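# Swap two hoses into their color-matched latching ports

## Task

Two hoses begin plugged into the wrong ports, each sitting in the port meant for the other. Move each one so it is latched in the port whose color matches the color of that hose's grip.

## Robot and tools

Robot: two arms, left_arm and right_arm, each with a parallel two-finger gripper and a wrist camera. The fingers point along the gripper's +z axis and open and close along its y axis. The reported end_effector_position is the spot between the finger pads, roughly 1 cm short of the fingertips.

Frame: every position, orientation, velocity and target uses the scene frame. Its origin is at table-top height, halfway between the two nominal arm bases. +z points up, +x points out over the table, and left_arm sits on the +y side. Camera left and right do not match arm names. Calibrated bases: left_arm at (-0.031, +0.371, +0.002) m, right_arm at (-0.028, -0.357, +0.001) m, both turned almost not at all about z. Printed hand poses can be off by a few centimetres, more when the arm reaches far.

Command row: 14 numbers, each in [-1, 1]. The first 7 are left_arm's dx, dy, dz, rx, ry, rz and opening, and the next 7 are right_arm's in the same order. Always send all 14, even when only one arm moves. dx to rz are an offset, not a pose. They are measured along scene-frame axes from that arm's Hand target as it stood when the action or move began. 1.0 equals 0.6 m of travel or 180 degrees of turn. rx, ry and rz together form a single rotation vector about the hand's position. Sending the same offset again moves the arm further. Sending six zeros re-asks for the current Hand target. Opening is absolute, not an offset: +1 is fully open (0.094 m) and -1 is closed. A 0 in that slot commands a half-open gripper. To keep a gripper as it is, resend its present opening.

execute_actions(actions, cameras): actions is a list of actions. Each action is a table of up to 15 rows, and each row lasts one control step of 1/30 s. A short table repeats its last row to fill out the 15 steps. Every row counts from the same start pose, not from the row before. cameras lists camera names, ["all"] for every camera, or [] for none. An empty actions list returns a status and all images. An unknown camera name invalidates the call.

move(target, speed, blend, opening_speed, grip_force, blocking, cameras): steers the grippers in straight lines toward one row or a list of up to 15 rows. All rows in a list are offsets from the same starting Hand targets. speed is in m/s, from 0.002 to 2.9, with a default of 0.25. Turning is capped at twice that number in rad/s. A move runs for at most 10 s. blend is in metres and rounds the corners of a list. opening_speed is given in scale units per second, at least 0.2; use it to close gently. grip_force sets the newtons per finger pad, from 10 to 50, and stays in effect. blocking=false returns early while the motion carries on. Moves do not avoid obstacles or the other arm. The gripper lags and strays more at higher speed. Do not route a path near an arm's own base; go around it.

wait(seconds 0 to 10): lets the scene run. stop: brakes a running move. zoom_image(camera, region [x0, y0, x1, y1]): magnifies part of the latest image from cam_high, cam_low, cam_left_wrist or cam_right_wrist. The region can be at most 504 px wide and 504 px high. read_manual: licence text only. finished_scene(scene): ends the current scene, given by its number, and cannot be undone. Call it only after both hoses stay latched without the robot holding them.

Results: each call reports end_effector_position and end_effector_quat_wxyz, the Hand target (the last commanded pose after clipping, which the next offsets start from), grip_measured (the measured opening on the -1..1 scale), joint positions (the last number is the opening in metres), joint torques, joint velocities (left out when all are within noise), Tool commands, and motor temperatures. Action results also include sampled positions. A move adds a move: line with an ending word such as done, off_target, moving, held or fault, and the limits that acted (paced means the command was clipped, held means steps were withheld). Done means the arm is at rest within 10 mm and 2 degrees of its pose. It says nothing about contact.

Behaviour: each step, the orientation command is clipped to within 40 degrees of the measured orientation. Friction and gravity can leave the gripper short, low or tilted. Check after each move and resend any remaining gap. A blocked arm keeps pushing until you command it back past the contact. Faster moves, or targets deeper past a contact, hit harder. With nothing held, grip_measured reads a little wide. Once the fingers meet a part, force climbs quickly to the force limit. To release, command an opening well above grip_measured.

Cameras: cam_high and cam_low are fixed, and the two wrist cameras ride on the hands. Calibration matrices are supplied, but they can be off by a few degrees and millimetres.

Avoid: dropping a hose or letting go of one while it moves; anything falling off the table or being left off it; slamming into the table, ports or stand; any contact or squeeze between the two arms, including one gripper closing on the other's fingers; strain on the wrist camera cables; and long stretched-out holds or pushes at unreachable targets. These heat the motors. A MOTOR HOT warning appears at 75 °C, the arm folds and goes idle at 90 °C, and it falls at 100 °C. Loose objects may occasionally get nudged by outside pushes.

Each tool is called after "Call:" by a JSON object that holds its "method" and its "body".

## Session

Call:
{"method": "execute_actions", "body": {"actions": []}}

Call:
{"method": "zoom_image", "body": {"camera": "cam_high", "region": [380, 150, 640, 310]}}

Scene clock: 0.00 s.
left_arm: end_effector_position=(+0.3564, +0.4040, +0.0901) grip_measured=+1.000 end_effector_quat_wxyz=(+0.577, -0.064, +0.810, +0.079) | right_arm: end_effector_position=(+0.3648, -0.3879, +0.0819) grip_measured=+1.000 end_effector_quat_wxyz=(+0.559, +0.066, +0.823, -0.079)
Joint positions: left_arm=[-0.021 1.55 0.335 0.881 -0.211 -0.015 0.094] | right_arm=[0.038 1.573 0.376 0.816 0.223 0.028 0.094]
Joint velocities: within noise
Joint torques (N m): no reading
Motor temperatures (°C): left_arm=[30 47 42 36 28 26 28] | right_arm=[26 36 37 28 26 27 24]
Heat: left arm: 47 °C; right arm: 37 °C.
Hand target: left_arm +0.3605, +0.4040, +0.1006; +0.590, -0.065, +0.801, +0.078 | right_arm +0.3668, -0.3877, +0.0860; +0.563, +0.067, +0.820, -0.078
Tool commands: left_gripper/opening=+1.0 right_gripper/opening=+1.0
camera_calibration:
cam_left_wrist: T_world_to_cam=[[0.183314, -0.981858, -0.0484871, 0.333433], [-0.678839, -0.0907565, -0.728657, 0.38243], [0.711037, 0.166488, -0.68316, -0.171377], [0, 0, 0, 1]] pos_world=[0.320341, 0.390624, 0.177749]
cam_right_wrist: T_world_to_cam=[[-0.196404, -0.978767, 0.0586488, -0.311578], [-0.706003, 0.0996554, -0.701162, 0.391951], [0.68043, -0.179117, -0.710585, -0.170682], [0, 0, 0, 1]] pos_world=[0.33166, -0.374595, 0.171811]

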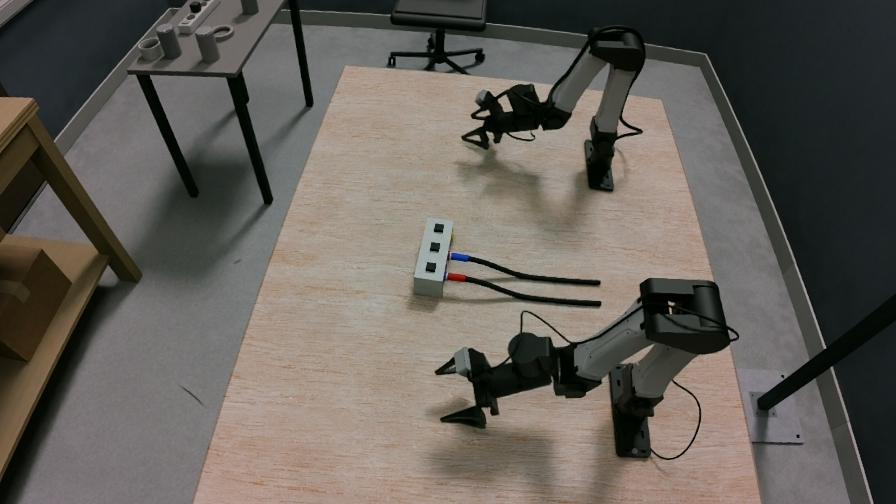

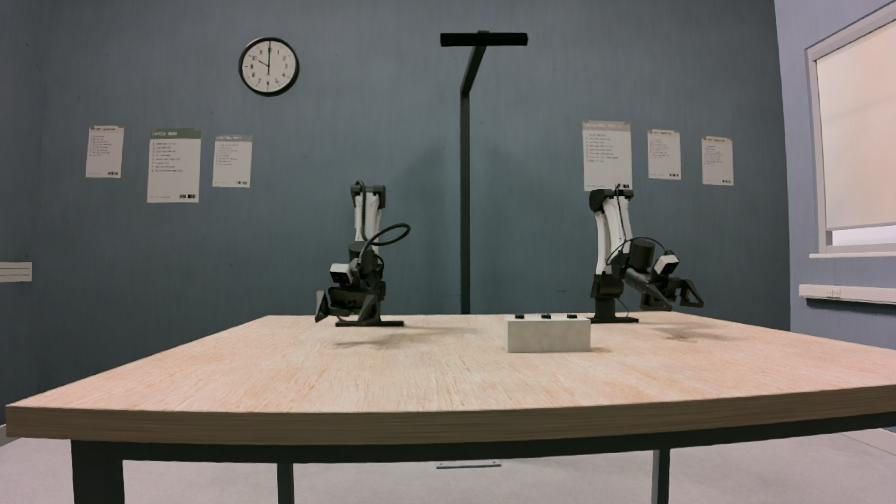

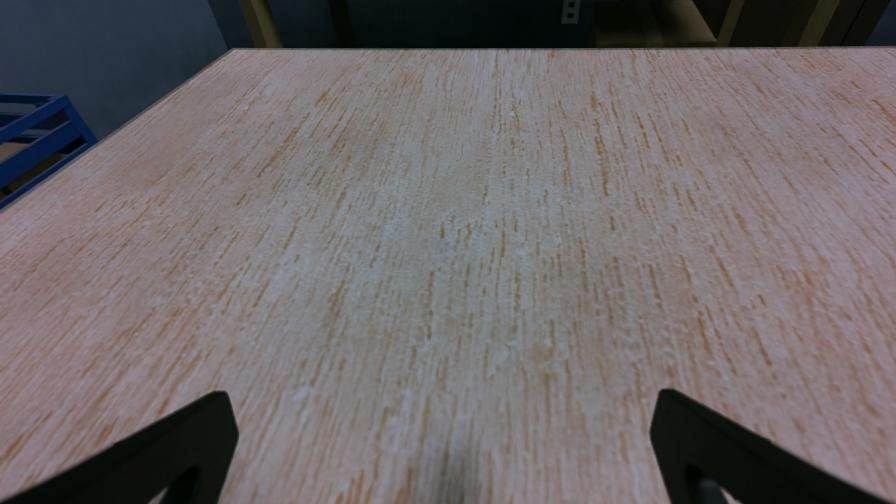

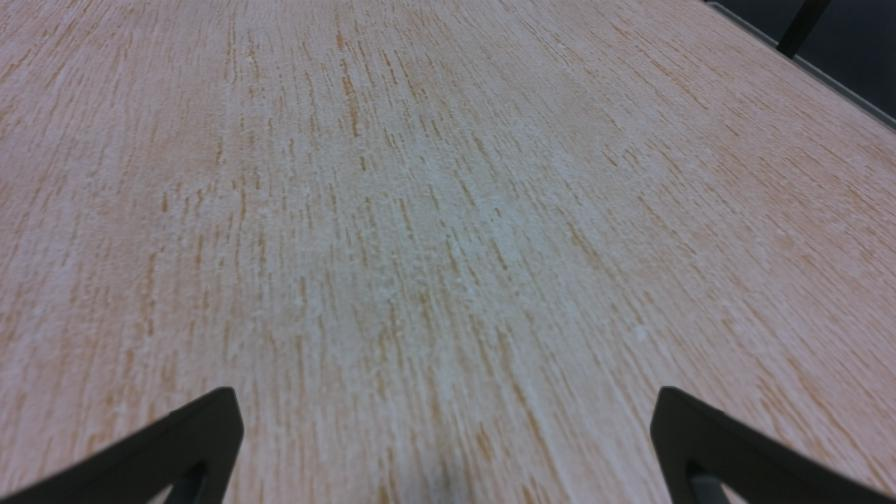

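Scaled by 1.938.

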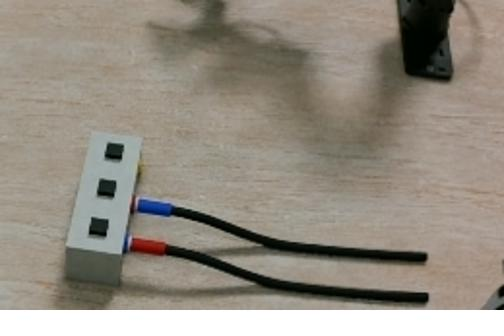

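Call:
{"method": "move", "body": {"target": [[0.03,-0.3,0.2,0.07,0.12,-0.23,-1,0,0,0,0,0,0,1],[0.074,-0.562,0.09,0.138,0.2388,-0.4622,-1,0,0,0,0,0,0,1]], "speed": 0.4, "blend": [0.08,0], "cameras": ["cam_left_wrist","cam_high"]}}

Scene clock: 34.93 s.
left_arm: end_effector_position=(+0.4031, +0.0715, +0.1478) grip_measured=-0.988 end_effector_quat_wxyz=(+0.178, +0.604, +0.762, -0.149) | right_arm: end_effector_position=(+0.3648, -0.3879, +0.0819) grip_measured=+1.000 end_effector_quat_wxyz=(+0.559, +0.066, +0.823, -0.079)
Joint positions: left_arm=[-0.501 2.372 2.432 -1.318 0.356 0.795 0.001] | right_arm=[0.038 1.573 0.376 0.816 0.223 0.028 0.094]
Joint torques (N m): left_arm=[0.21 -10.92 7.54 0.88 0.47 0.14] | right_arm=[-0.06 -5.64 5.72 2.44 0.11 0.01]
Motor temperatures (°C): left_arm=[30 48 44 40 28 26 28] | right_arm=[26 38 39 36 26 27 24]
Heat: left arm: 48 °C; right arm: 39 °C.
Hand target: left_arm +0.4048, +0.0669, +0.1545; +0.188, +0.611, +0.754, -0.152 | right_arm +0.3668, -0.3877, +0.0861; +0.563, +0.067, +0.820, -0.078
Off the commanded pose: left_arm 0.008 m, 2 deg | right_arm 0.005 m, 1 deg.
move: done
camera_calibration:
cam_left_wrist: T_world_to_cam=[[-0.974839, -0.221534, 0.0247256, 0.402853], [-0.222449, 0.973947, -0.0440898, 0.0647492], [-0.0143141, -0.0484806, -0.998722, 0.244598], [0, 0, 0, 1]] pos_world=[0.410622, 0.0380417, 0.237179]
Images, in order (width x height): cam_high 896x504, cam_left_wrist 896x504.

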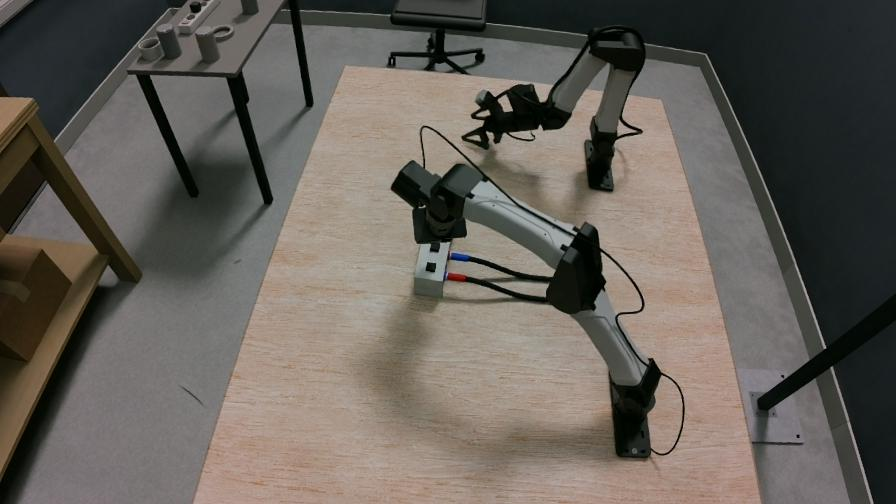

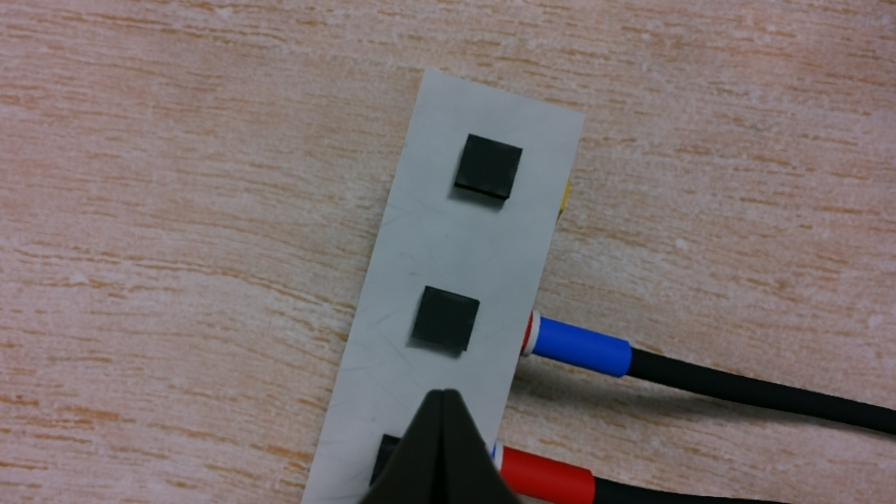

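Call:
{"method": "move", "body": {"target": [-0.0013,-0.0207,-0.0708,0,0,0,-1,0,0,0,0,0,0,1], "speed": 0.12, "cameras": ["cam_left_wrist"]}}

Scene clock: 43.80 s.
left_arm: end_effector_position=(+0.4039, +0.0595, +0.1002) grip_measured=-0.988 end_effector_quat_wxyz=(+0.172, +0.611, +0.757, -0.152) | right_arm: end_effector_position=(+0.3648, -0.3879, +0.0819) grip_measured=+1.000 end_effector_quat_wxyz=(+0.559, +0.066, +0.823, -0.079)
Joint positions: left_arm=[-0.52 2.372 2.241 -1.137 0.356 0.795 0.001] | right_arm=[0.038 1.573 0.376 0.816 0.223 0.028 0.094]
Joint torques (N m): left_arm=[-0.23 -13.64 4.77 1.05 0.38 -0.09] | right_arm=[-0.05 -5.67 5.74 2.44 0.11 0.01]
Motor temperatures (°C): left_arm=[30 55 44 38 28 26 28] | right_arm=[26 38 39 37 26 27 24]
Heat: left arm: 55 °C; right arm: 39 °C.
Hand target: left_arm +0.4040, +0.0543, +0.1120; +0.188, +0.611, +0.754, -0.152 | right_arm +0.3668, -0.3877, +0.0861; +0.563, +0.067, +0.820, -0.078
Off the commanded pose: left_arm 0.013 m, 2 deg | right_arm 0.005 m, 1 deg.
move: off_target (left_arm)
camera_calibration:
cam_left_wrist: T_world_to_cam=[[-0.978663, -0.202934, 0.0321898, 0.401835], [-0.204095, 0.978207, -0.0381579, 0.0662225], [-0.0237447, -0.0439135, -0.998753, 0.200042], [0, 0, 0, 1]] pos_world=[0.411527, 0.0255514, 0.189385]
Images, in order (width x height): cam_left_wrist 896x504.

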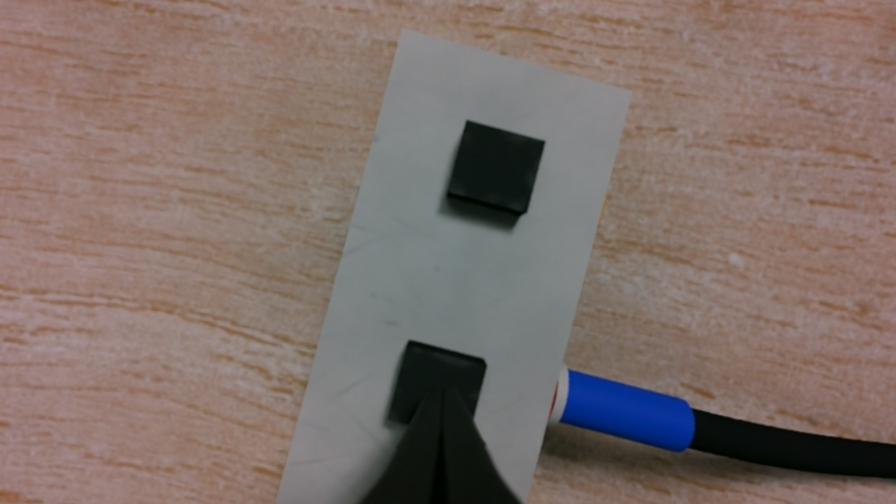

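Call:
{"method": "move", "body": {"target": [-0.036,0.068,-0.187,0,0,0,-1,0,0,0,0,0,0,1], "speed": 0.09, "cameras": ["cam_left_wrist"]}}

Scene clock: 48.37 s.
left_arm: end_effector_position=(+0.4074, +0.0585, +0.0889) grip_measured=-0.988 end_effector_quat_wxyz=(+0.318, +0.619, +0.696, -0.175) | right_arm: end_effector_position=(+0.3648, -0.3879, +0.0819) grip_measured=+1.000 end_effector_quat_wxyz=(+0.559, +0.066, +0.823, -0.079)
Joint positions: left_arm=[-0.48 2.133 1.652 -0.503 0.486 0.835 0.001] | right_arm=[0.038 1.573 0.376 0.816 0.223 0.028 0.094]
Joint torques (N m): left_arm=[1.16 -3.92 1.1 0.15 -0.88 0.15] | right_arm=[-0.08 -5.65 5.74 2.44 0.11 0.01]
Motor temperatures (°C): left_arm=[30 58 44 37 28 26 28] | right_arm=[26 38 39 37 26 27 24]
Heat: left arm: 58 °C; right arm: 39 °C.
Hand target: left_arm +0.3825, +0.0952, +0.0000; +0.188, +0.611, +0.754, -0.152 | right_arm +0.3668, -0.3877, +0.0861; +0.563, +0.067, +0.820, -0.078
Off the commanded pose: left_arm 0.099 m, 17 deg | right_arm 0.005 m, 1 deg.
move: off_target (left_arm)
camera_calibration:
cam_left_wrist: T_world_to_cam=[[-0.976289, -0.166066, -0.13886, 0.417516], [-0.118781, 0.947238, -0.297709, 0.0575562], [0.180973, -0.274156, -0.944504, 0.114028], [0, 0, 0, 1]] pos_world=[0.393816, 0.0460773, 0.182811]
Images, in order (width x height): cam_left_wrist 896x504.

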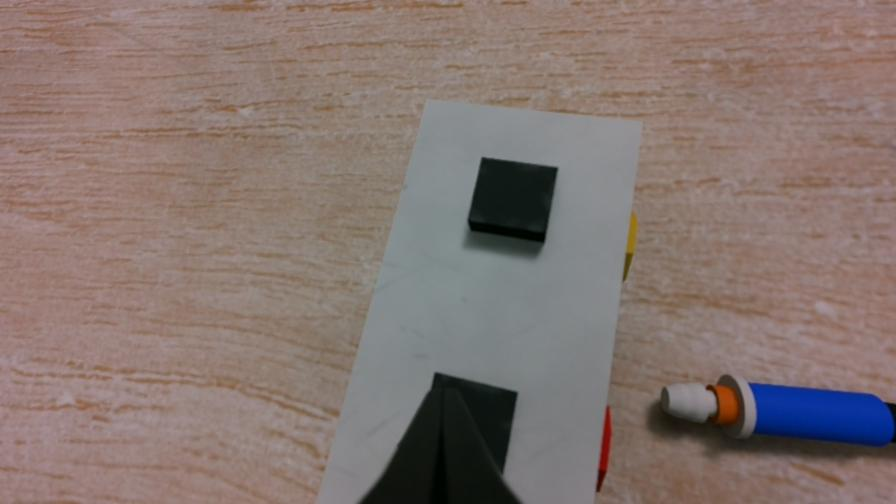

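Call:
{"method": "move", "body": {"target": [[0,0,0.19,0,0,0,-1,0,0,0,0,0,0,1],[0.04,0.045,0.26,0,0,0,-1,0,0,0,0,0,0,1],[0.04,0.0277,0.187,0,0,0,-1,0,0,0,0,0,0,1]], "speed": 0.15, "blend": [0.01,0.005,0], "cameras": ["cam_left_wrist"]}}

Scene clock: 53.83 s.
left_arm: end_effector_position=(+0.4052, +0.1166, +0.1097) grip_measured=-0.988 end_effector_quat_wxyz=(+0.179, +0.605, +0.760, -0.154) | right_arm: end_effector_position=(+0.3648, -0.3879, +0.0819) grip_measured=+1.000 end_effector_quat_wxyz=(+0.559, +0.066, +0.823, -0.079)
Joint positions: left_arm=[-0.408 2.241 2.053 -1.105 0.392 0.892 0.001] | right_arm=[0.038 1.573 0.376 0.816 0.223 0.028 0.094]
Joint torques (N m): left_arm=[-0.21 -11.26 5.07 1 0.38 0.08] | right_arm=[-0.06 -5.65 5.72 2.44 0.11 0.01]
Motor temperatures (°C): left_arm=[30 56 44 37 28 26 28] | right_arm=[26 38 39 37 26 27 24]
Heat: left arm: 56 °C; right arm: 39 °C.
Hand target: left_arm +0.4065, +0.1118, +0.1121; +0.188, +0.611, +0.754, -0.152 | right_arm +0.3668, -0.3877, +0.0861; +0.563, +0.067, +0.820, -0.078
Off the commanded pose: left_arm 0.006 m, 1 deg | right_arm 0.005 m, 1 deg.
move: done
camera_calibration:
cam_left_wrist: T_world_to_cam=[[-0.975757, -0.216894, 0.0292543, 0.415188], [-0.218169, 0.974552, -0.0514761, 0.0185287], [-0.017345, -0.0566106, -0.998246, 0.210834], [0, 0, 0, 1]] pos_world=[0.412822, 0.08393, 0.199272]
Images, in order (width x height): cam_left_wrist 896x504.

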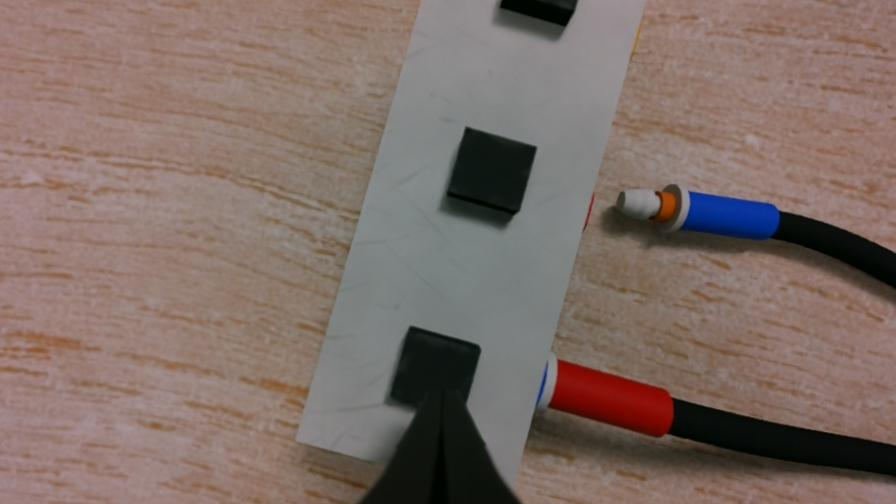

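Call:
{"method": "move", "body": {"target": [-0.036,0.064,-0.187,0,0,0,-1,0,0,0,0,0,0,1], "speed": 0.09, "cameras": ["cam_left_wrist"]}}

Scene clock: 58.40 s.
left_arm: end_effector_position=(+0.4082, +0.1274, +0.0830) grip_measured=-0.988 end_effector_quat_wxyz=(+0.301, +0.615, +0.710, -0.165) | right_arm: end_effector_position=(+0.3648, -0.3879, +0.0819) grip_measured=+1.000 end_effector_quat_wxyz=(+0.559, +0.066, +0.823, -0.079)
Joint positions: left_arm=[-0.345 2.064 1.556 -0.572 0.52 0.962 0.001] | right_arm=[0.038 1.573 0.376 0.816 0.223 0.028 0.094]
Joint torques (N m): left_arm=[-0.06 -2.45 0.96 0.5 -0.85 0.15] | right_arm=[-0.06 -5.64 5.74 2.44 0.11 0.01]
Motor temperatures (°C): left_arm=[30 56 44 36 28 26 28] | right_arm=[26 38 39 38 26 27 24]
Heat: left arm: 56 °C; right arm: 39 °C.
Hand target: left_arm +0.3849, +0.1502, -0.0001; +0.188, +0.611, +0.754, -0.152 | right_arm +0.3668, -0.3877, +0.0861; +0.563, +0.067, +0.820, -0.078
Off the commanded pose: left_arm 0.089 m, 14 deg | right_arm 0.005 m, 1 deg.
move: off_target (left_arm)
camera_calibration:
cam_left_wrist: T_world_to_cam=[[-0.975224, -0.182322, -0.12529, 0.429381], [-0.14543, 0.95515, -0.257951, -0.00271801], [0.166701, -0.233339, -0.958, 0.128847], [0, 0, 0, 1]] pos_world=[0.396868, 0.110947, 0.176531]
Images, in order (width x height): cam_left_wrist 896x504.

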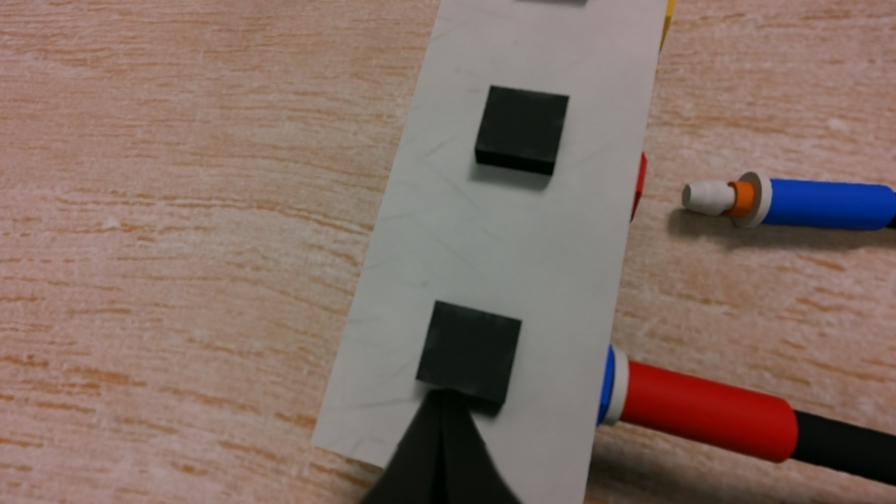

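Call:
{"method": "move", "body": {"target": [[0,0,0.19,0,0,0,-1,0,0,0,0,0,0,1],[0.0327,-0.0747,0.25,0,0,0,-1,0,0,0,0,0,0,1],[0.0327,-0.0787,0.18,0,0,0,-1,0,0,0,0,0,0,1],[-0.0033,-0.0127,0,0,0,0,-1,0,0,0,0,0,0,1]], "speed": 0.1, "blend": [0.01,0.005,0,0], "cameras": ["cam_left_wrist"]}}

Scene clock: 68.57 s.
left_arm: end_effector_position=(+0.3975, +0.1091, +0.0875) grip_measured=-0.988 end_effector_quat_wxyz=(+0.304, +0.622, +0.697, -0.187) | right_arm: end_effector_position=(+0.3648, -0.3879, +0.0819) grip_measured=+1.000 end_effector_quat_wxyz=(+0.559, +0.066, +0.823, -0.079)
Joint positions: left_arm=[-0.377 2.059 1.553 -0.566 0.557 0.947 0.001] | right_arm=[0.038 1.573 0.376 0.816 0.223 0.028 0.094]
Joint torques (N m): left_arm=[1.2 -2.45 0.81 0.52 -1.29 0.14] | right_arm=[-0.08 -5.64 5.72 2.44 0.11 0.01]
Heat: left arm: 54 °C; right arm: 39 °C.
Hand target: left_arm +0.3829, +0.1426, -0.0001; +0.188, +0.610, +0.754, -0.152 | right_arm +0.3668, -0.3877, +0.0861; +0.563, +0.067, +0.820, -0.078
Off the commanded pose: left_arm 0.095 m, 15 deg | right_arm 0.005 m, 1 deg.
move: off_target (left_arm)
camera_calibration:
cam_left_wrist: T_world_to_cam=[[-0.982967, -0.149684, -0.106635, 0.414082], [-0.113244, 0.950291, -0.290039, 0.00492289], [0.144749, -0.273023, -0.951055, 0.143129], [0, 0, 0, 1]] pos_world=[0.386869, 0.0963809, 0.181707]
Images, in order (width x height): cam_left_wrist 896x504.

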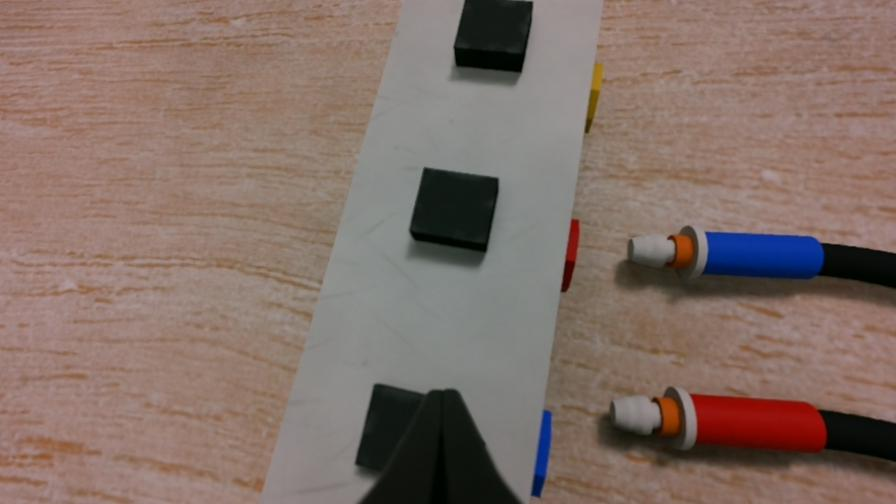

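Call:
{"method": "move", "body": {"target": [[0.02,0,0.28,0,0,0,-1,0,0,0,0,0,0,1],[-0.2215,-0.121,0.217,-0.0772,-0.0912,0.4144,-0.35,0,0,0,0,0,0,1]], "speed": 0.35, "blend": [0.03,0], "cameras": ["cam_left_wrist"]}}

Scene clock: 80.30 s.
left_arm: end_effector_position=(+0.2460, +0.0769, +0.1209) grip_measured=-0.352 end_effector_quat_wxyz=(+0.397, +0.030, +0.917, -0.001) | right_arm: end_effector_position=(+0.3648, -0.3879, +0.0819) grip_measured=+1.000 end_effector_quat_wxyz=(+0.559, +0.066, +0.823, -0.079)
Joint positions: left_arm=[-1.106 1.685 1.154 -0.559 -0.689 -0.852 0.03] | right_arm=[0.038 1.573 0.376 0.816 0.223 0.028 0.094]
Joint torques (N m): left_arm=[0.14 -6.22 7.87 1.11 -0.47 -0.1] | right_arm=[-0.08 -5.63 5.74 2.44 0.11 0.01]
Heat: left arm: 53 °C; right arm: 39 °C.
Hand target: left_arm +0.2500, +0.0700, +0.1301; +0.407, +0.021, +0.913, -0.009 | right_arm +0.3668, -0.3877, +0.0861; +0.563, +0.067, +0.820, -0.078
Off the commanded pose: left_arm 0.012 m, 2 deg | right_arm 0.005 m, 1 deg.
move: off_target (left_arm); target 2's new opening was sent with left_arm's hand 0.012 m and 2 deg from that target
camera_calibration:
cam_left_wrist: T_world_to_cam=[[-0.0642347, -0.99786, -0.0122348, 0.0917029], [-0.921757, 0.0640249, -0.382446, 0.306151], [0.382411, -0.0132887, -0.923897, 0.10633], [0, 0, 0, 1]] pos_world=[0.247425, 0.0733183, 0.216446]
Images, in order (width x height): cam_left_wrist 896x504.

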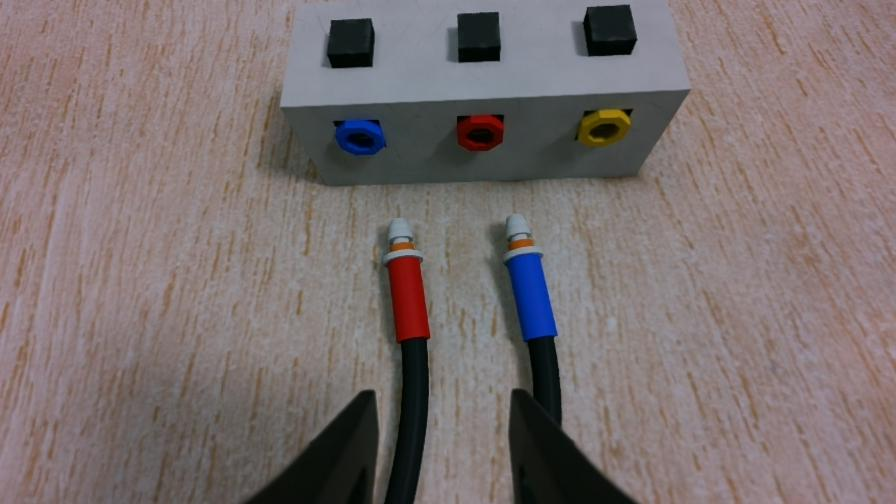

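Call:
{"method": "move", "body": {"target": [0.0333,0.0267,-0.1,0,0,0.033,-0.25,0,0,0,0,0,0,1], "speed": 0.15, "cameras": ["cam_left_wrist"]}}

Scene clock: 92.63 s.
left_arm: end_effector_position=(+0.2659, +0.0854, +0.0678) grip_measured=-0.252 end_effector_quat_wxyz=(+0.398, -0.014, +0.917, +0.016) | right_arm: end_effector_position=(+0.3648, -0.3879, +0.0819) grip_measured=+1.000 end_effector_quat_wxyz=(+0.559, +0.066, +0.823, -0.079)
Joint positions: left_arm=[-1.058 1.814 1.085 -0.392 -0.711 -0.908 0.035] | right_arm=[0.038 1.573 0.376 0.816 0.223 0.028 0.094]
Joint torques (N m): left_arm=[1.01 -7.51 4.72 1.25 -0.49 -0.1] | right_arm=[-0.05 -5.64 5.74 2.44 0.11 0.01]
Motor temperatures (°C): left_arm=[30 51 45 35 29 26 28] | right_arm=[26 38 39 39 26 27 24]
Heat: left arm: 51 °C; right arm: 39 °C.
Hand target: left_arm +0.2701, +0.0860, +0.0701; +0.407, -0.027, +0.913, +0.012 | right_arm +0.3668, -0.3877, +0.0861; +0.563, +0.067, +0.820, -0.078
Off the commanded pose: left_arm 0.005 m, 2 deg | right_arm 0.005 m, 1 deg.
move: done
camera_calibration:
cam_left_wrist: T_world_to_cam=[[0.0319214, -0.999453, -0.00863332, 0.0752011], [-0.922676, -0.0261463, -0.384688, 0.311825], [0.384252, 0.0202456, -0.923006, 0.0463054], [0, 0, 0, 1]] pos_world=[0.26752, 0.0823756, 0.163345]
Images, in order (width x height): cam_left_wrist 896x504.

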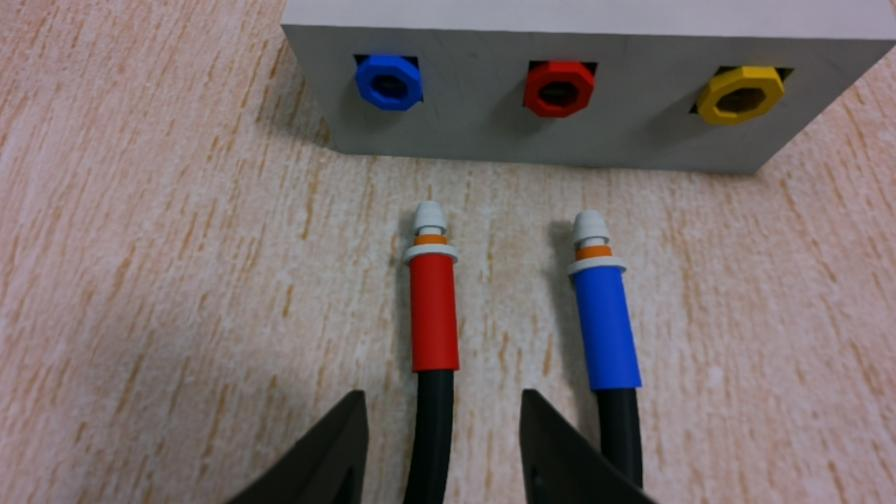

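Call:
{"method": "move", "body": {"target": [[0.065,0.007,-0.105,0,0,0,-0.25,0,0,0,0,0,0,1],[0.065,0.007,-0.105,0,0,0,-1,0,0,0,0,0,0,1]], "speed": 0.09, "opening_speed": 0.8, "cameras": ["cam_left_wrist"]}}

Scene clock: 100.00 s.
left_arm: end_effector_position=(+0.3103, +0.0866, +0.0168) grip_measured=-0.668 end_effector_quat_wxyz=(+0.417, -0.034, +0.908, +0.006) | right_arm: end_effector_position=(+0.3648, -0.3879, +0.0819) grip_measured=+1.000 end_effector_quat_wxyz=(+0.559, +0.066, +0.823, -0.079)
Joint positions: left_arm=[-0.96 1.99 1.043 -0.063 -0.693 -0.816 0.016] | right_arm=[0.038 1.573 0.376 0.816 0.223 0.028 0.094]
Joint torques (N m): left_arm=[1.22 -7.28 3.79 1.26 -0.09 0.12] | right_arm=[-0.06 -5.64 5.72 2.44 0.11 0.01]
Heat: left arm: 51 °C; right arm: 39 °C.
Hand target: left_arm +0.3089, +0.0903, +0.0070; +0.407, -0.026, +0.913, +0.012 | right_arm +0.3668, -0.3877, +0.0861; +0.563, +0.067, +0.820, -0.078
Off the commanded pose: left_arm 0.010 m, 2 deg | right_arm 0.005 m, 1 deg.
move: done
camera_calibration:
cam_left_wrist: T_world_to_cam=[[0.0590609, -0.997897, 0.0267228, 0.0653418], [-0.903882, -0.06482, -0.422842, 0.331371], [0.423685, 0.000819158, -0.905809, -0.0286406], [0, 0, 0, 1]] pos_world=[0.307796, 0.0867072, 0.112428]
Images, in order (width x height): cam_left_wrist 896x504.

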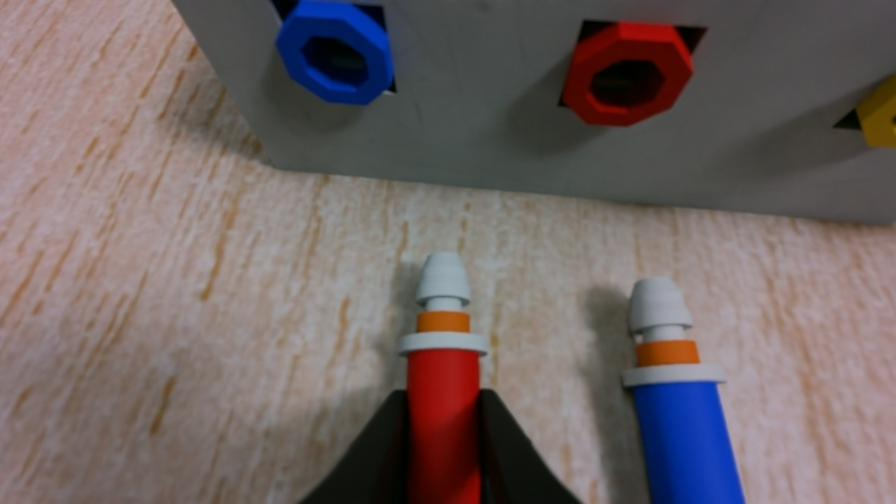

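Call:
{"method": "move", "body": {"target": [[-0.033,0,0.1,0,-0.008,-0.035,-1,0,0,0,0,0,0,1],[0.0193,-0.05,0.12,0,-0.008,-0.035,-1,0,0,0,0,0,0,1],[0.0193,-0.0682,0.142,0,-0.008,-0.035,-1,0,0,0,0,0,0,1],[0.0193,-0.0865,0.12,0,-0.008,-0.035,-1,0,0,0,0,0,0,1],[0.0193,-0.0682,0.105,0,-0.008,-0.035,-1,0,0,0,0,0,0,1],[0.0193,-0.0557,0.12,0,-0.008,-0.035,-1,0,0,0,0,0,0,1],[0.0193,-0.0682,0.13,0,-0.008,-0.035,-1,0,0,0,0,0,0,1],[0.0193,-0.0765,0.12,0,-0.008,-0.035,-1,0,0,0,0,0,0,1],[0.0193,-0.0682,0.1133,0,-0.008,-0.035,-1,0,0,0,0,0,0,1],[0.0193,-0.0632,0.12,0,-0.008,-0.035,-1,0,0,0,0,0,0,1],[0.0193,-0.0682,0.12,0,-0.008,-0.035,-1,0,0,0,0,0,0,1]], "speed": 0.08, "blend": 0.001, "cameras": ["cam_left_wrist"]}}

Scene clock: 114.53 s.
left_arm: end_effector_position=(+0.3145, +0.0568, +0.0586) grip_measured=-0.668 end_effector_quat_wxyz=(+0.401, +0.034, +0.915, +0.011) | right_arm: end_effector_position=(+0.3648, -0.3879, +0.0819) grip_measured=+1.000 end_effector_quat_wxyz=(+0.559, +0.066, +0.823, -0.079)
Joint positions: left_arm=[-0.976 1.959 1.22 -0.271 -0.643 -0.698 0.016] | right_arm=[0.038 1.573 0.376 0.816 0.223 0.028 0.094]
Joint torques (N m): left_arm=[0.55 -10.95 6.53 1.37 -0.3 0.02] | right_arm=[-0.08 -5.65 5.75 2.44 0.11 0.01]
Heat: left arm: 53 °C; right arm: 40 °C.
Hand target: left_arm +0.3205, +0.0493, +0.0790; +0.418, +0.024, +0.908, -0.011 | right_arm +0.3668, -0.3877, +0.0861; +0.563, +0.067, +0.820, -0.078
Off the commanded pose: left_arm 0.023 m, 3 deg | right_arm 0.005 m, 1 deg.
move: off_target (left_arm)
camera_calibration:
cam_left_wrist: T_world_to_cam=[[-0.061815, -0.997406, -0.0368937, 0.0758954], [-0.918213, 0.0713186, -0.389614, 0.345797], [0.391234, 0.00979233, -0.920239, 0.0180588], [0, 0, 0, 1]] pos_world=[0.315142, 0.0508598, 0.154146]
Images, in order (width x height): cam_left_wrist 896x504.

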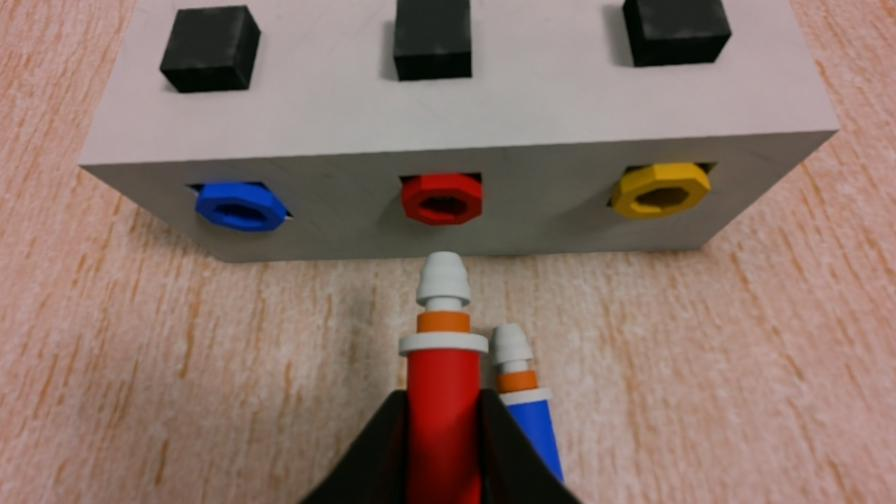

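Call:
{"method": "move", "body": {"target": [[0.02,0.008,0.014,0,0,0,-1,0,0,0,0,0,0,1],[0.03,-0.002,-0.016,0,0,0,-1,0,0,0,0,0,0,1],[0.04,-0.01,-0.005,0,0,0,-1,0,0,0,0,0,0,1],[0.04,-0.002,0.005,0,0,0,-1,0,0,0,0,0,0,1],[0.04,0.004,-0.005,0,0,0,-1,0,0,0,0,0,0,1],[0.04,-0.002,-0.011,0,0,0,-1,0,0,0,0,0,0,1],[0.04,-0.002,-0.005,0,0,0,-1,0,0,0,0,0,0,1]], "speed": 0.07, "blend": 0.001, "cameras": ["cam_left_wrist"]}}

Scene clock: 123.00 s.
left_arm: end_effector_position=(+0.3324, +0.0538, +0.0617) grip_measured=-0.668 end_effector_quat_wxyz=(+0.401, +0.034, +0.916, +0.005) | right_arm: end_effector_position=(+0.3648, -0.3879, +0.0819) grip_measured=+1.000 end_effector_quat_wxyz=(+0.559, +0.066, +0.823, -0.079)
Joint positions: left_arm=[-0.94 1.988 1.272 -0.264 -0.615 -0.662 0.016] | right_arm=[0.038 1.573 0.376 0.816 0.223 0.028 0.094]
Joint torques (N m): left_arm=[1.68 -9.43 7.05 1.57 -0.29 0.12] | right_arm=[-0.06 -5.63 5.72 2.45 0.11 0.02]
Motor temperatures (°C): left_arm=[30 55 44 36 28 26 29] | right_arm=[26 38 39 40 26 27 24]
Heat: left arm: 55 °C; right arm: 40 °C.
Hand target: left_arm +0.3445, +0.0482, +0.0761; +0.418, +0.023, +0.908, -0.011 | right_arm +0.3668, -0.3877, +0.0861; +0.563, +0.067, +0.820, -0.078
Off the commanded pose: left_arm 0.020 m, 3 deg | right_arm 0.005 m, 1 deg.
move: off_target (left_arm)
camera_calibration:
cam_left_wrist: T_world_to_cam=[[-0.0655233, -0.997532, -0.0252191, 0.074614], [-0.918656, 0.0701711, -0.388778, 0.363739], [0.389588, -0.00230633, -0.920986, 0.0151461], [0, 0, 0, 1]] pos_world=[0.333139, 0.0489408, 0.157245]
Images, in order (width x height): cam_left_wrist 896x504.

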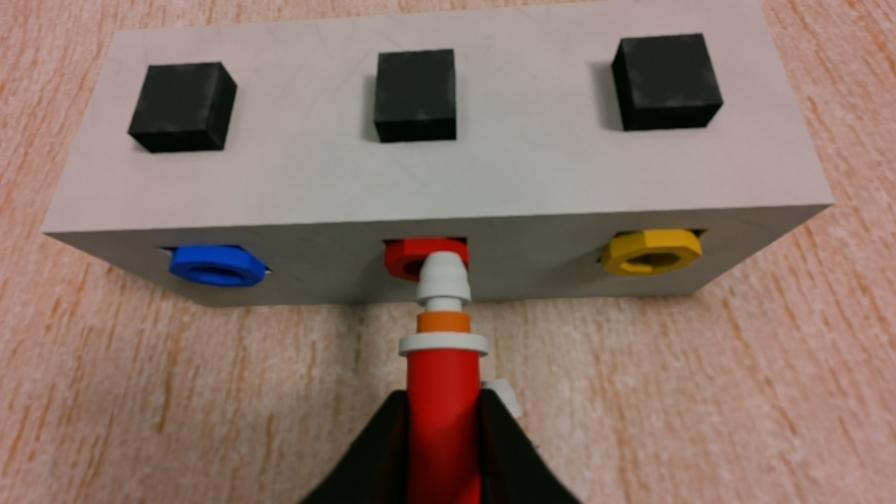

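Call:
{"method": "move", "body": {"target": [[0,0.02,-0.01,0,0,0,-1,0,0,0,0,0,0,1],[0,0.0075,0.012,0,0,0,-1,0,0,0,0,0,0,1],[0,-0.003,-0.01,0,0,0,-1,0,0,0,0,0,0,1],[0,0.0075,-0.024,0,0,0,-1,0,0,0,0,0,0,1],[0,0.014,-0.01,0,0,0,-1,0,0,0,0,0,0,1],[0,0.0075,-0.002,0,0,0,-1,0,0,0,0,0,0,1],[0,0.003,-0.01,0,0,0,-1,0,0,0,0,0,0,1],[0,0.0075,-0.014,0,0,0,-1,0,0,0,0,0,0,1],[0,0.0075,-0.01,0,0,0,-1,0,0,0,0,0,0,1]], "speed": 0.07, "blend": 0.001, "cameras": ["cam_left_wrist"]}}

Scene clock: 129.80 s.
left_arm: end_effector_position=(+0.3363, +0.0578, +0.0556) grip_measured=-0.668 end_effector_quat_wxyz=(+0.399, +0.033, +0.916, +0.002) | right_arm: end_effector_position=(+0.3648, -0.3879, +0.0819) grip_measured=+1.000 end_effector_quat_wxyz=(+0.559, +0.066, +0.823, -0.079)
Joint positions: left_arm=[-0.924 1.993 1.253 -0.232 -0.6 -0.65 0.016] | right_arm=[0.038 1.573 0.376 0.816 0.223 0.028 0.094]
Joint torques (N m): left_arm=[0.81 -9.95 6.15 1.58 -0.4 0.07] | right_arm=[-0.06 -5.65 5.75 2.44 0.11 0.01]
Motor temperatures (°C): left_arm=[30 55 45 36 28 26 29] | right_arm=[26 38 39 40 26 27 24]
Heat: left arm: 55 °C; right arm: 40 °C.
Hand target: left_arm +0.3446, +0.0527, +0.0700; +0.418, +0.023, +0.908, -0.011 | right_arm +0.3668, -0.3877, +0.0861; +0.563, +0.067, +0.820, -0.078
Off the commanded pose: left_arm 0.017 m, 3 deg | right_arm 0.005 m, 1 deg.
move: off_target (left_arm)
camera_calibration:
cam_left_wrist: T_world_to_cam=[[-0.0660378, -0.997616, -0.0200342, 0.0786163], [-0.920267, 0.0686536, -0.385222, 0.365083], [0.385679, -0.00700246, -0.922606, 0.00968163], [0, 0, 0, 1]] pos_world=[0.337432, 0.0534323, 0.151146]
Images, in order (width x height): cam_left_wrist 896x504.

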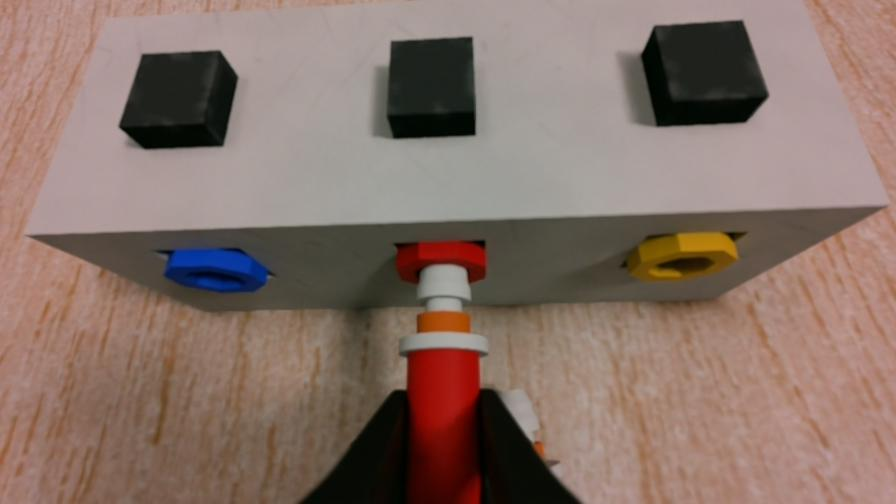

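Call:
{"method": "move", "body": {"target": [[0.065,0.002,0.0,-0.001,-0.03,0,-1,0,0,0,0,0,0,1],[0.13,0.004,0.0,-0.003,-0.06,0.012,-1,0,0,0,0,0,0,1]], "speed": 0.06, "blend": [0.01,0], "cameras": ["cam_left_wrist"]}}

Scene clock: 134.93 s.
left_arm: end_effector_position=(+0.3525, +0.0593, +0.0530) grip_measured=-0.668 end_effector_quat_wxyz=(+0.424, +0.066, +0.903, +0.028) | right_arm: end_effector_position=(+0.3648, -0.3879, +0.0819) grip_measured=+1.000 end_effector_quat_wxyz=(+0.559, +0.066, +0.823, -0.079)
Joint positions: left_arm=[-0.906 2.029 1.253 -0.146 -0.639 -0.528 0.016] | right_arm=[0.038 1.573 0.376 0.816 0.223 0.028 0.094]
Joint torques (N m): left_arm=[8.88 -4.36 9.07 3.38 -0.73 0.39] | right_arm=[-0.08 -5.63 5.76 2.44 0.11 0.01]
Motor temperatures (°C): left_arm=[30 55 45 37 28 26 29] | right_arm=[26 38 39 40 26 27 24]
Heat: left arm: 55 °C; right arm: 40 °C.
Hand target: left_arm +0.4226, +0.0551, +0.0701; +0.502, +0.005, +0.865, -0.005 | right_arm +0.3668, -0.3877, +0.0861; +0.563, +0.067, +0.820, -0.078
Off the commanded pose: left_arm 0.072 m, 13 deg | right_arm 0.005 m, 1 deg.
move: off_target (left_arm)
camera_calibration:
cam_left_wrist: T_world_to_cam=[[-0.103029, -0.99, -0.0963614, 0.0978821], [-0.892841, 0.134746, -0.429742, 0.367639], [0.438429, 0.0417596, -0.897795, -0.0216974], [0, 0, 0, 1]] pos_world=[0.34784, 0.0482714, 0.147942]
Images, in order (width x height): cam_left_wrist 896x504.

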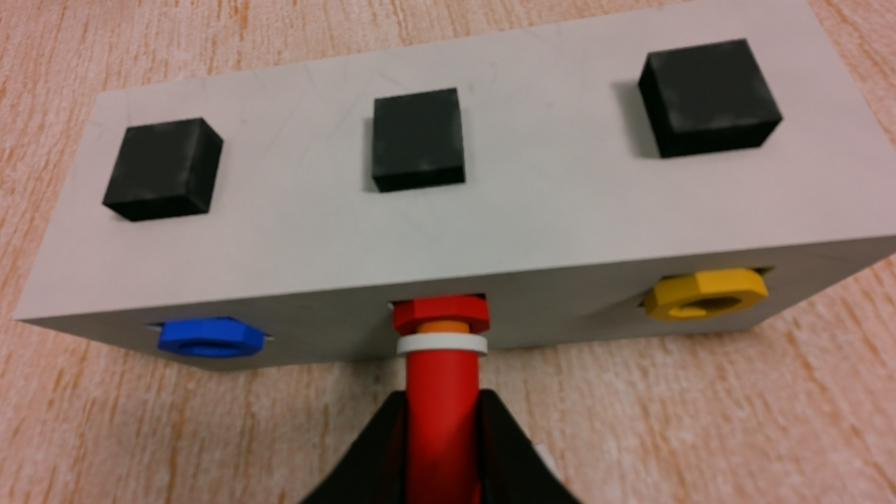

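Almost; push a bit more with yaw correction.

Call:
{"method": "move", "body": {"target": [0.06,0.008,0.0,-0.001,-0.02,0.025,-1,0,0,0,0,0,0,1], "speed": 0.07, "cameras": ["cam_left_wrist"]}}

Scene clock: 140.77 s.
left_arm: end_effector_position=(+0.3562, +0.0593, +0.0531) grip_measured=-0.668 end_effector_quat_wxyz=(+0.416, +0.068, +0.905, +0.054) | right_arm: end_effector_position=(+0.3648, -0.3879, +0.0819) grip_measured=+1.000 end_effector_quat_wxyz=(+0.559, +0.066, +0.823, -0.079)
Joint positions: left_arm=[-0.909 2.063 1.323 -0.232 -0.668 -0.534 0.016] | right_arm=[0.038 1.573 0.376 0.816 0.223 0.028 0.094]
Joint torques (N m): left_arm=[12.46 -2.92 9.91 3.96 -1.2 0.27] | right_arm=[-0.08 -5.65 5.74 2.44 0.11 0.01]
Heat: left arm: 54 °C; right arm: 40 °C.
Hand target: left_arm +0.4586, +0.0599, +0.0700; +0.529, -0.029, +0.848, +0.014 | right_arm +0.3668, -0.3877, +0.0861; +0.563, +0.067, +0.820, -0.078
Off the commanded pose: left_arm 0.104 m, 19 deg | right_arm 0.005 m, 1 deg.
move: off_target (left_arm)
camera_calibration:
cam_left_wrist: T_world_to_cam=[[-0.0866517, -0.985791, -0.143899, 0.0946439], [-0.900571, 0.139272, -0.411796, 0.372585], [0.425986, 0.0939082, -0.899843, -0.0217674], [0, 0, 0, 1]] pos_world=[0.353013, 0.0434527, 0.147461]
Images, in order (width x height): cam_left_wrist 896x504.

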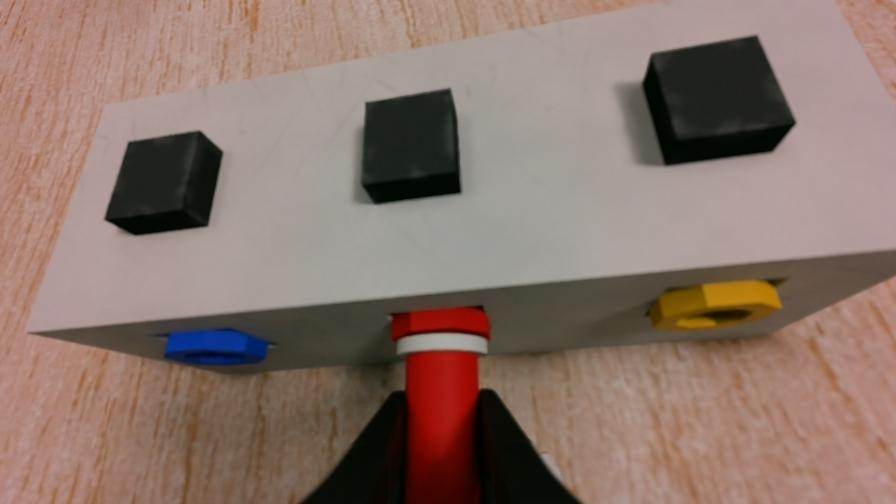

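Call:
{"method": "move", "body": {"target": [[-0.1707,-0.001,-0.023,0.004,0.08,-0.035,-1,0,0,0,0,0,0,1],[-0.1707,-0.001,-0.023,0.004,0.08,-0.035,-0.25,0,0,0,0,0,0,1],[-0.28,0.0,0.06,0.004,0.08,-0.035,-0.25,0,0,0,0,0,0,1],[-0.3277,-0.04,0.017,0.004,0.08,-0.02,-0.25,0,0,0,0,0,0,1]], "speed": 0.15, "blend": [0,0,0.015,0], "cameras": ["cam_left_wrist"]}}

Scene clock: 148.20 s.
left_arm: end_effector_position=(+0.2570, +0.0420, +0.0705) grip_measured=-0.252 end_effector_quat_wxyz=(+0.409, +0.015, +0.912, +0.015) | right_arm: end_effector_position=(+0.3648, -0.3879, +0.0819) grip_measured=+1.000 end_effector_quat_wxyz=(+0.559, +0.066, +0.823, -0.079)
Joint positions: left_arm=[-1.139 1.916 1.223 -0.446 -0.749 -0.923 0.035] | right_arm=[0.038 1.573 0.376 0.816 0.223 0.028 0.094]
Joint torques (N m): left_arm=[0.5 -8.14 7.38 1.01 -0.51 -0.1] | right_arm=[-0.06 -5.65 5.72 2.44 0.11 0.01]
Motor temperatures (°C): left_arm=[32 54 46 42 29 26 29] | right_arm=[26 38 40 41 26 27 24]
Heat: left arm: 54 °C; right arm: 41 °C.
Hand target: left_arm +0.2620, +0.0358, +0.0803; +0.419, +0.002, +0.908, +0.006 | right_arm +0.3668, -0.3877, +0.0861; +0.563, +0.067, +0.820, -0.078
Off the commanded pose: left_arm 0.012 m, 2 deg | right_arm 0.005 m, 1 deg.
move: off_target (left_arm); target 2's new opening was sent with left_arm's hand 0.006 m and 3 deg from that target
camera_calibration:
cam_left_wrist: T_world_to_cam=[[-0.0223112, -0.999331, -0.0289626, 0.0474329], [-0.913604, 0.0321446, -0.405332, 0.300239], [0.405992, 0.0174169, -0.91371, 0.0470263], [0, 0, 0, 1]] pos_world=[0.256265, 0.0369311, 0.166039]
Images, in order (width x height): cam_left_wrist 896x504.

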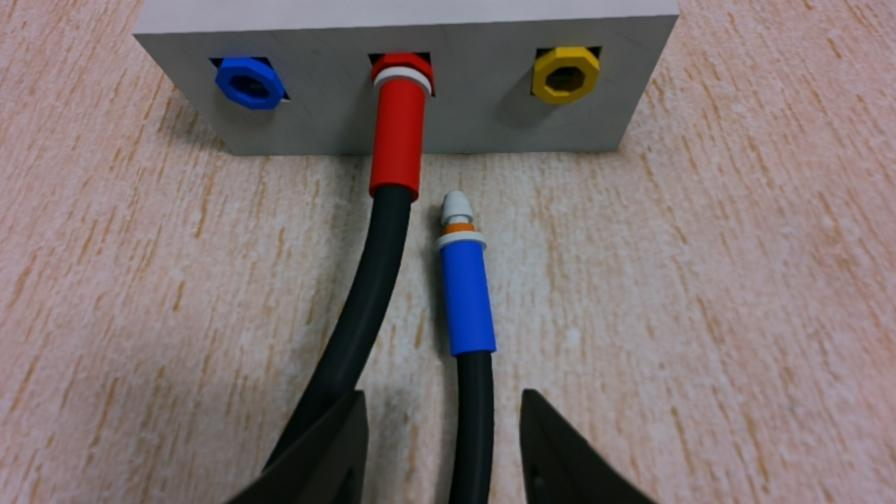

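Call:
{"method": "move", "body": {"target": [[0.08,-0.01,-0.111,0,0,0.025,-0.35,0,0,0,0,0,0,1],[0.08,-0.01,-0.111,0,0,0.025,-1,0,0,0,0,0,0,1]], "speed": 0.09, "opening_speed": 0.8, "cameras": ["cam_left_wrist"]}}

Scene clock: 158.97 s.
left_arm: end_effector_position=(+0.3064, +0.0315, +0.0176) grip_measured=-0.668 end_effector_quat_wxyz=(+0.424, -0.033, +0.905, +0.022) | right_arm: end_effector_position=(+0.3648, -0.3879, +0.0819) grip_measured=+1.000 end_effector_quat_wxyz=(+0.559, +0.066, +0.823, -0.079)
Joint positions: left_arm=[-1.057 2.147 1.31 -0.263 -0.771 -0.923 0.016] | right_arm=[0.038 1.573 0.376 0.816 0.223 0.028 0.094]
Joint torques (N m): left_arm=[1.31 -8.28 6.26 1.03 -0.19 0.04] | right_arm=[-0.06 -5.65 5.72 2.44 0.11 0.01]
Motor temperatures (°C): left_arm=[31 55 46 39 28 26 29] | right_arm=[26 38 40 41 26 27 24]
Heat: left arm: 55 °C; right arm: 41 °C.
Hand target: left_arm +0.3100, +0.0299, +0.0137; +0.418, -0.033, +0.907, +0.023 | right_arm +0.3668, -0.3877, +0.0861; +0.563, +0.067, +0.820, -0.078
Off the commanded pose: left_arm 0.006 m, 1 deg | right_arm 0.005 m, 1 deg.
move: done
camera_calibration:
cam_left_wrist: T_world_to_cam=[[0.0696882, -0.997564, -0.00295262, 0.00783389], [-0.897269, -0.0613877, -0.437196, 0.322792], [0.43595, 0.0331167, -0.899361, -0.0310455], [0, 0, 0, 1]] pos_world=[0.30262, 0.0286584, 0.113225]
Images, in order (width x height): cam_left_wrist 896x504.

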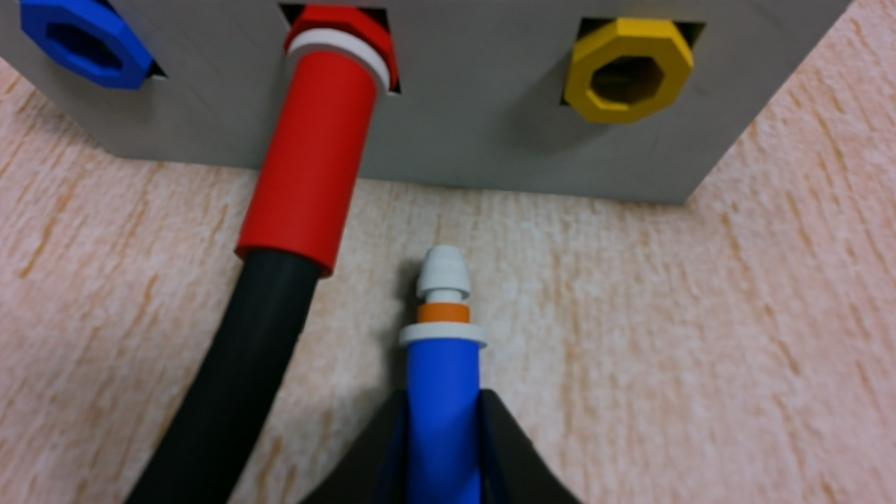

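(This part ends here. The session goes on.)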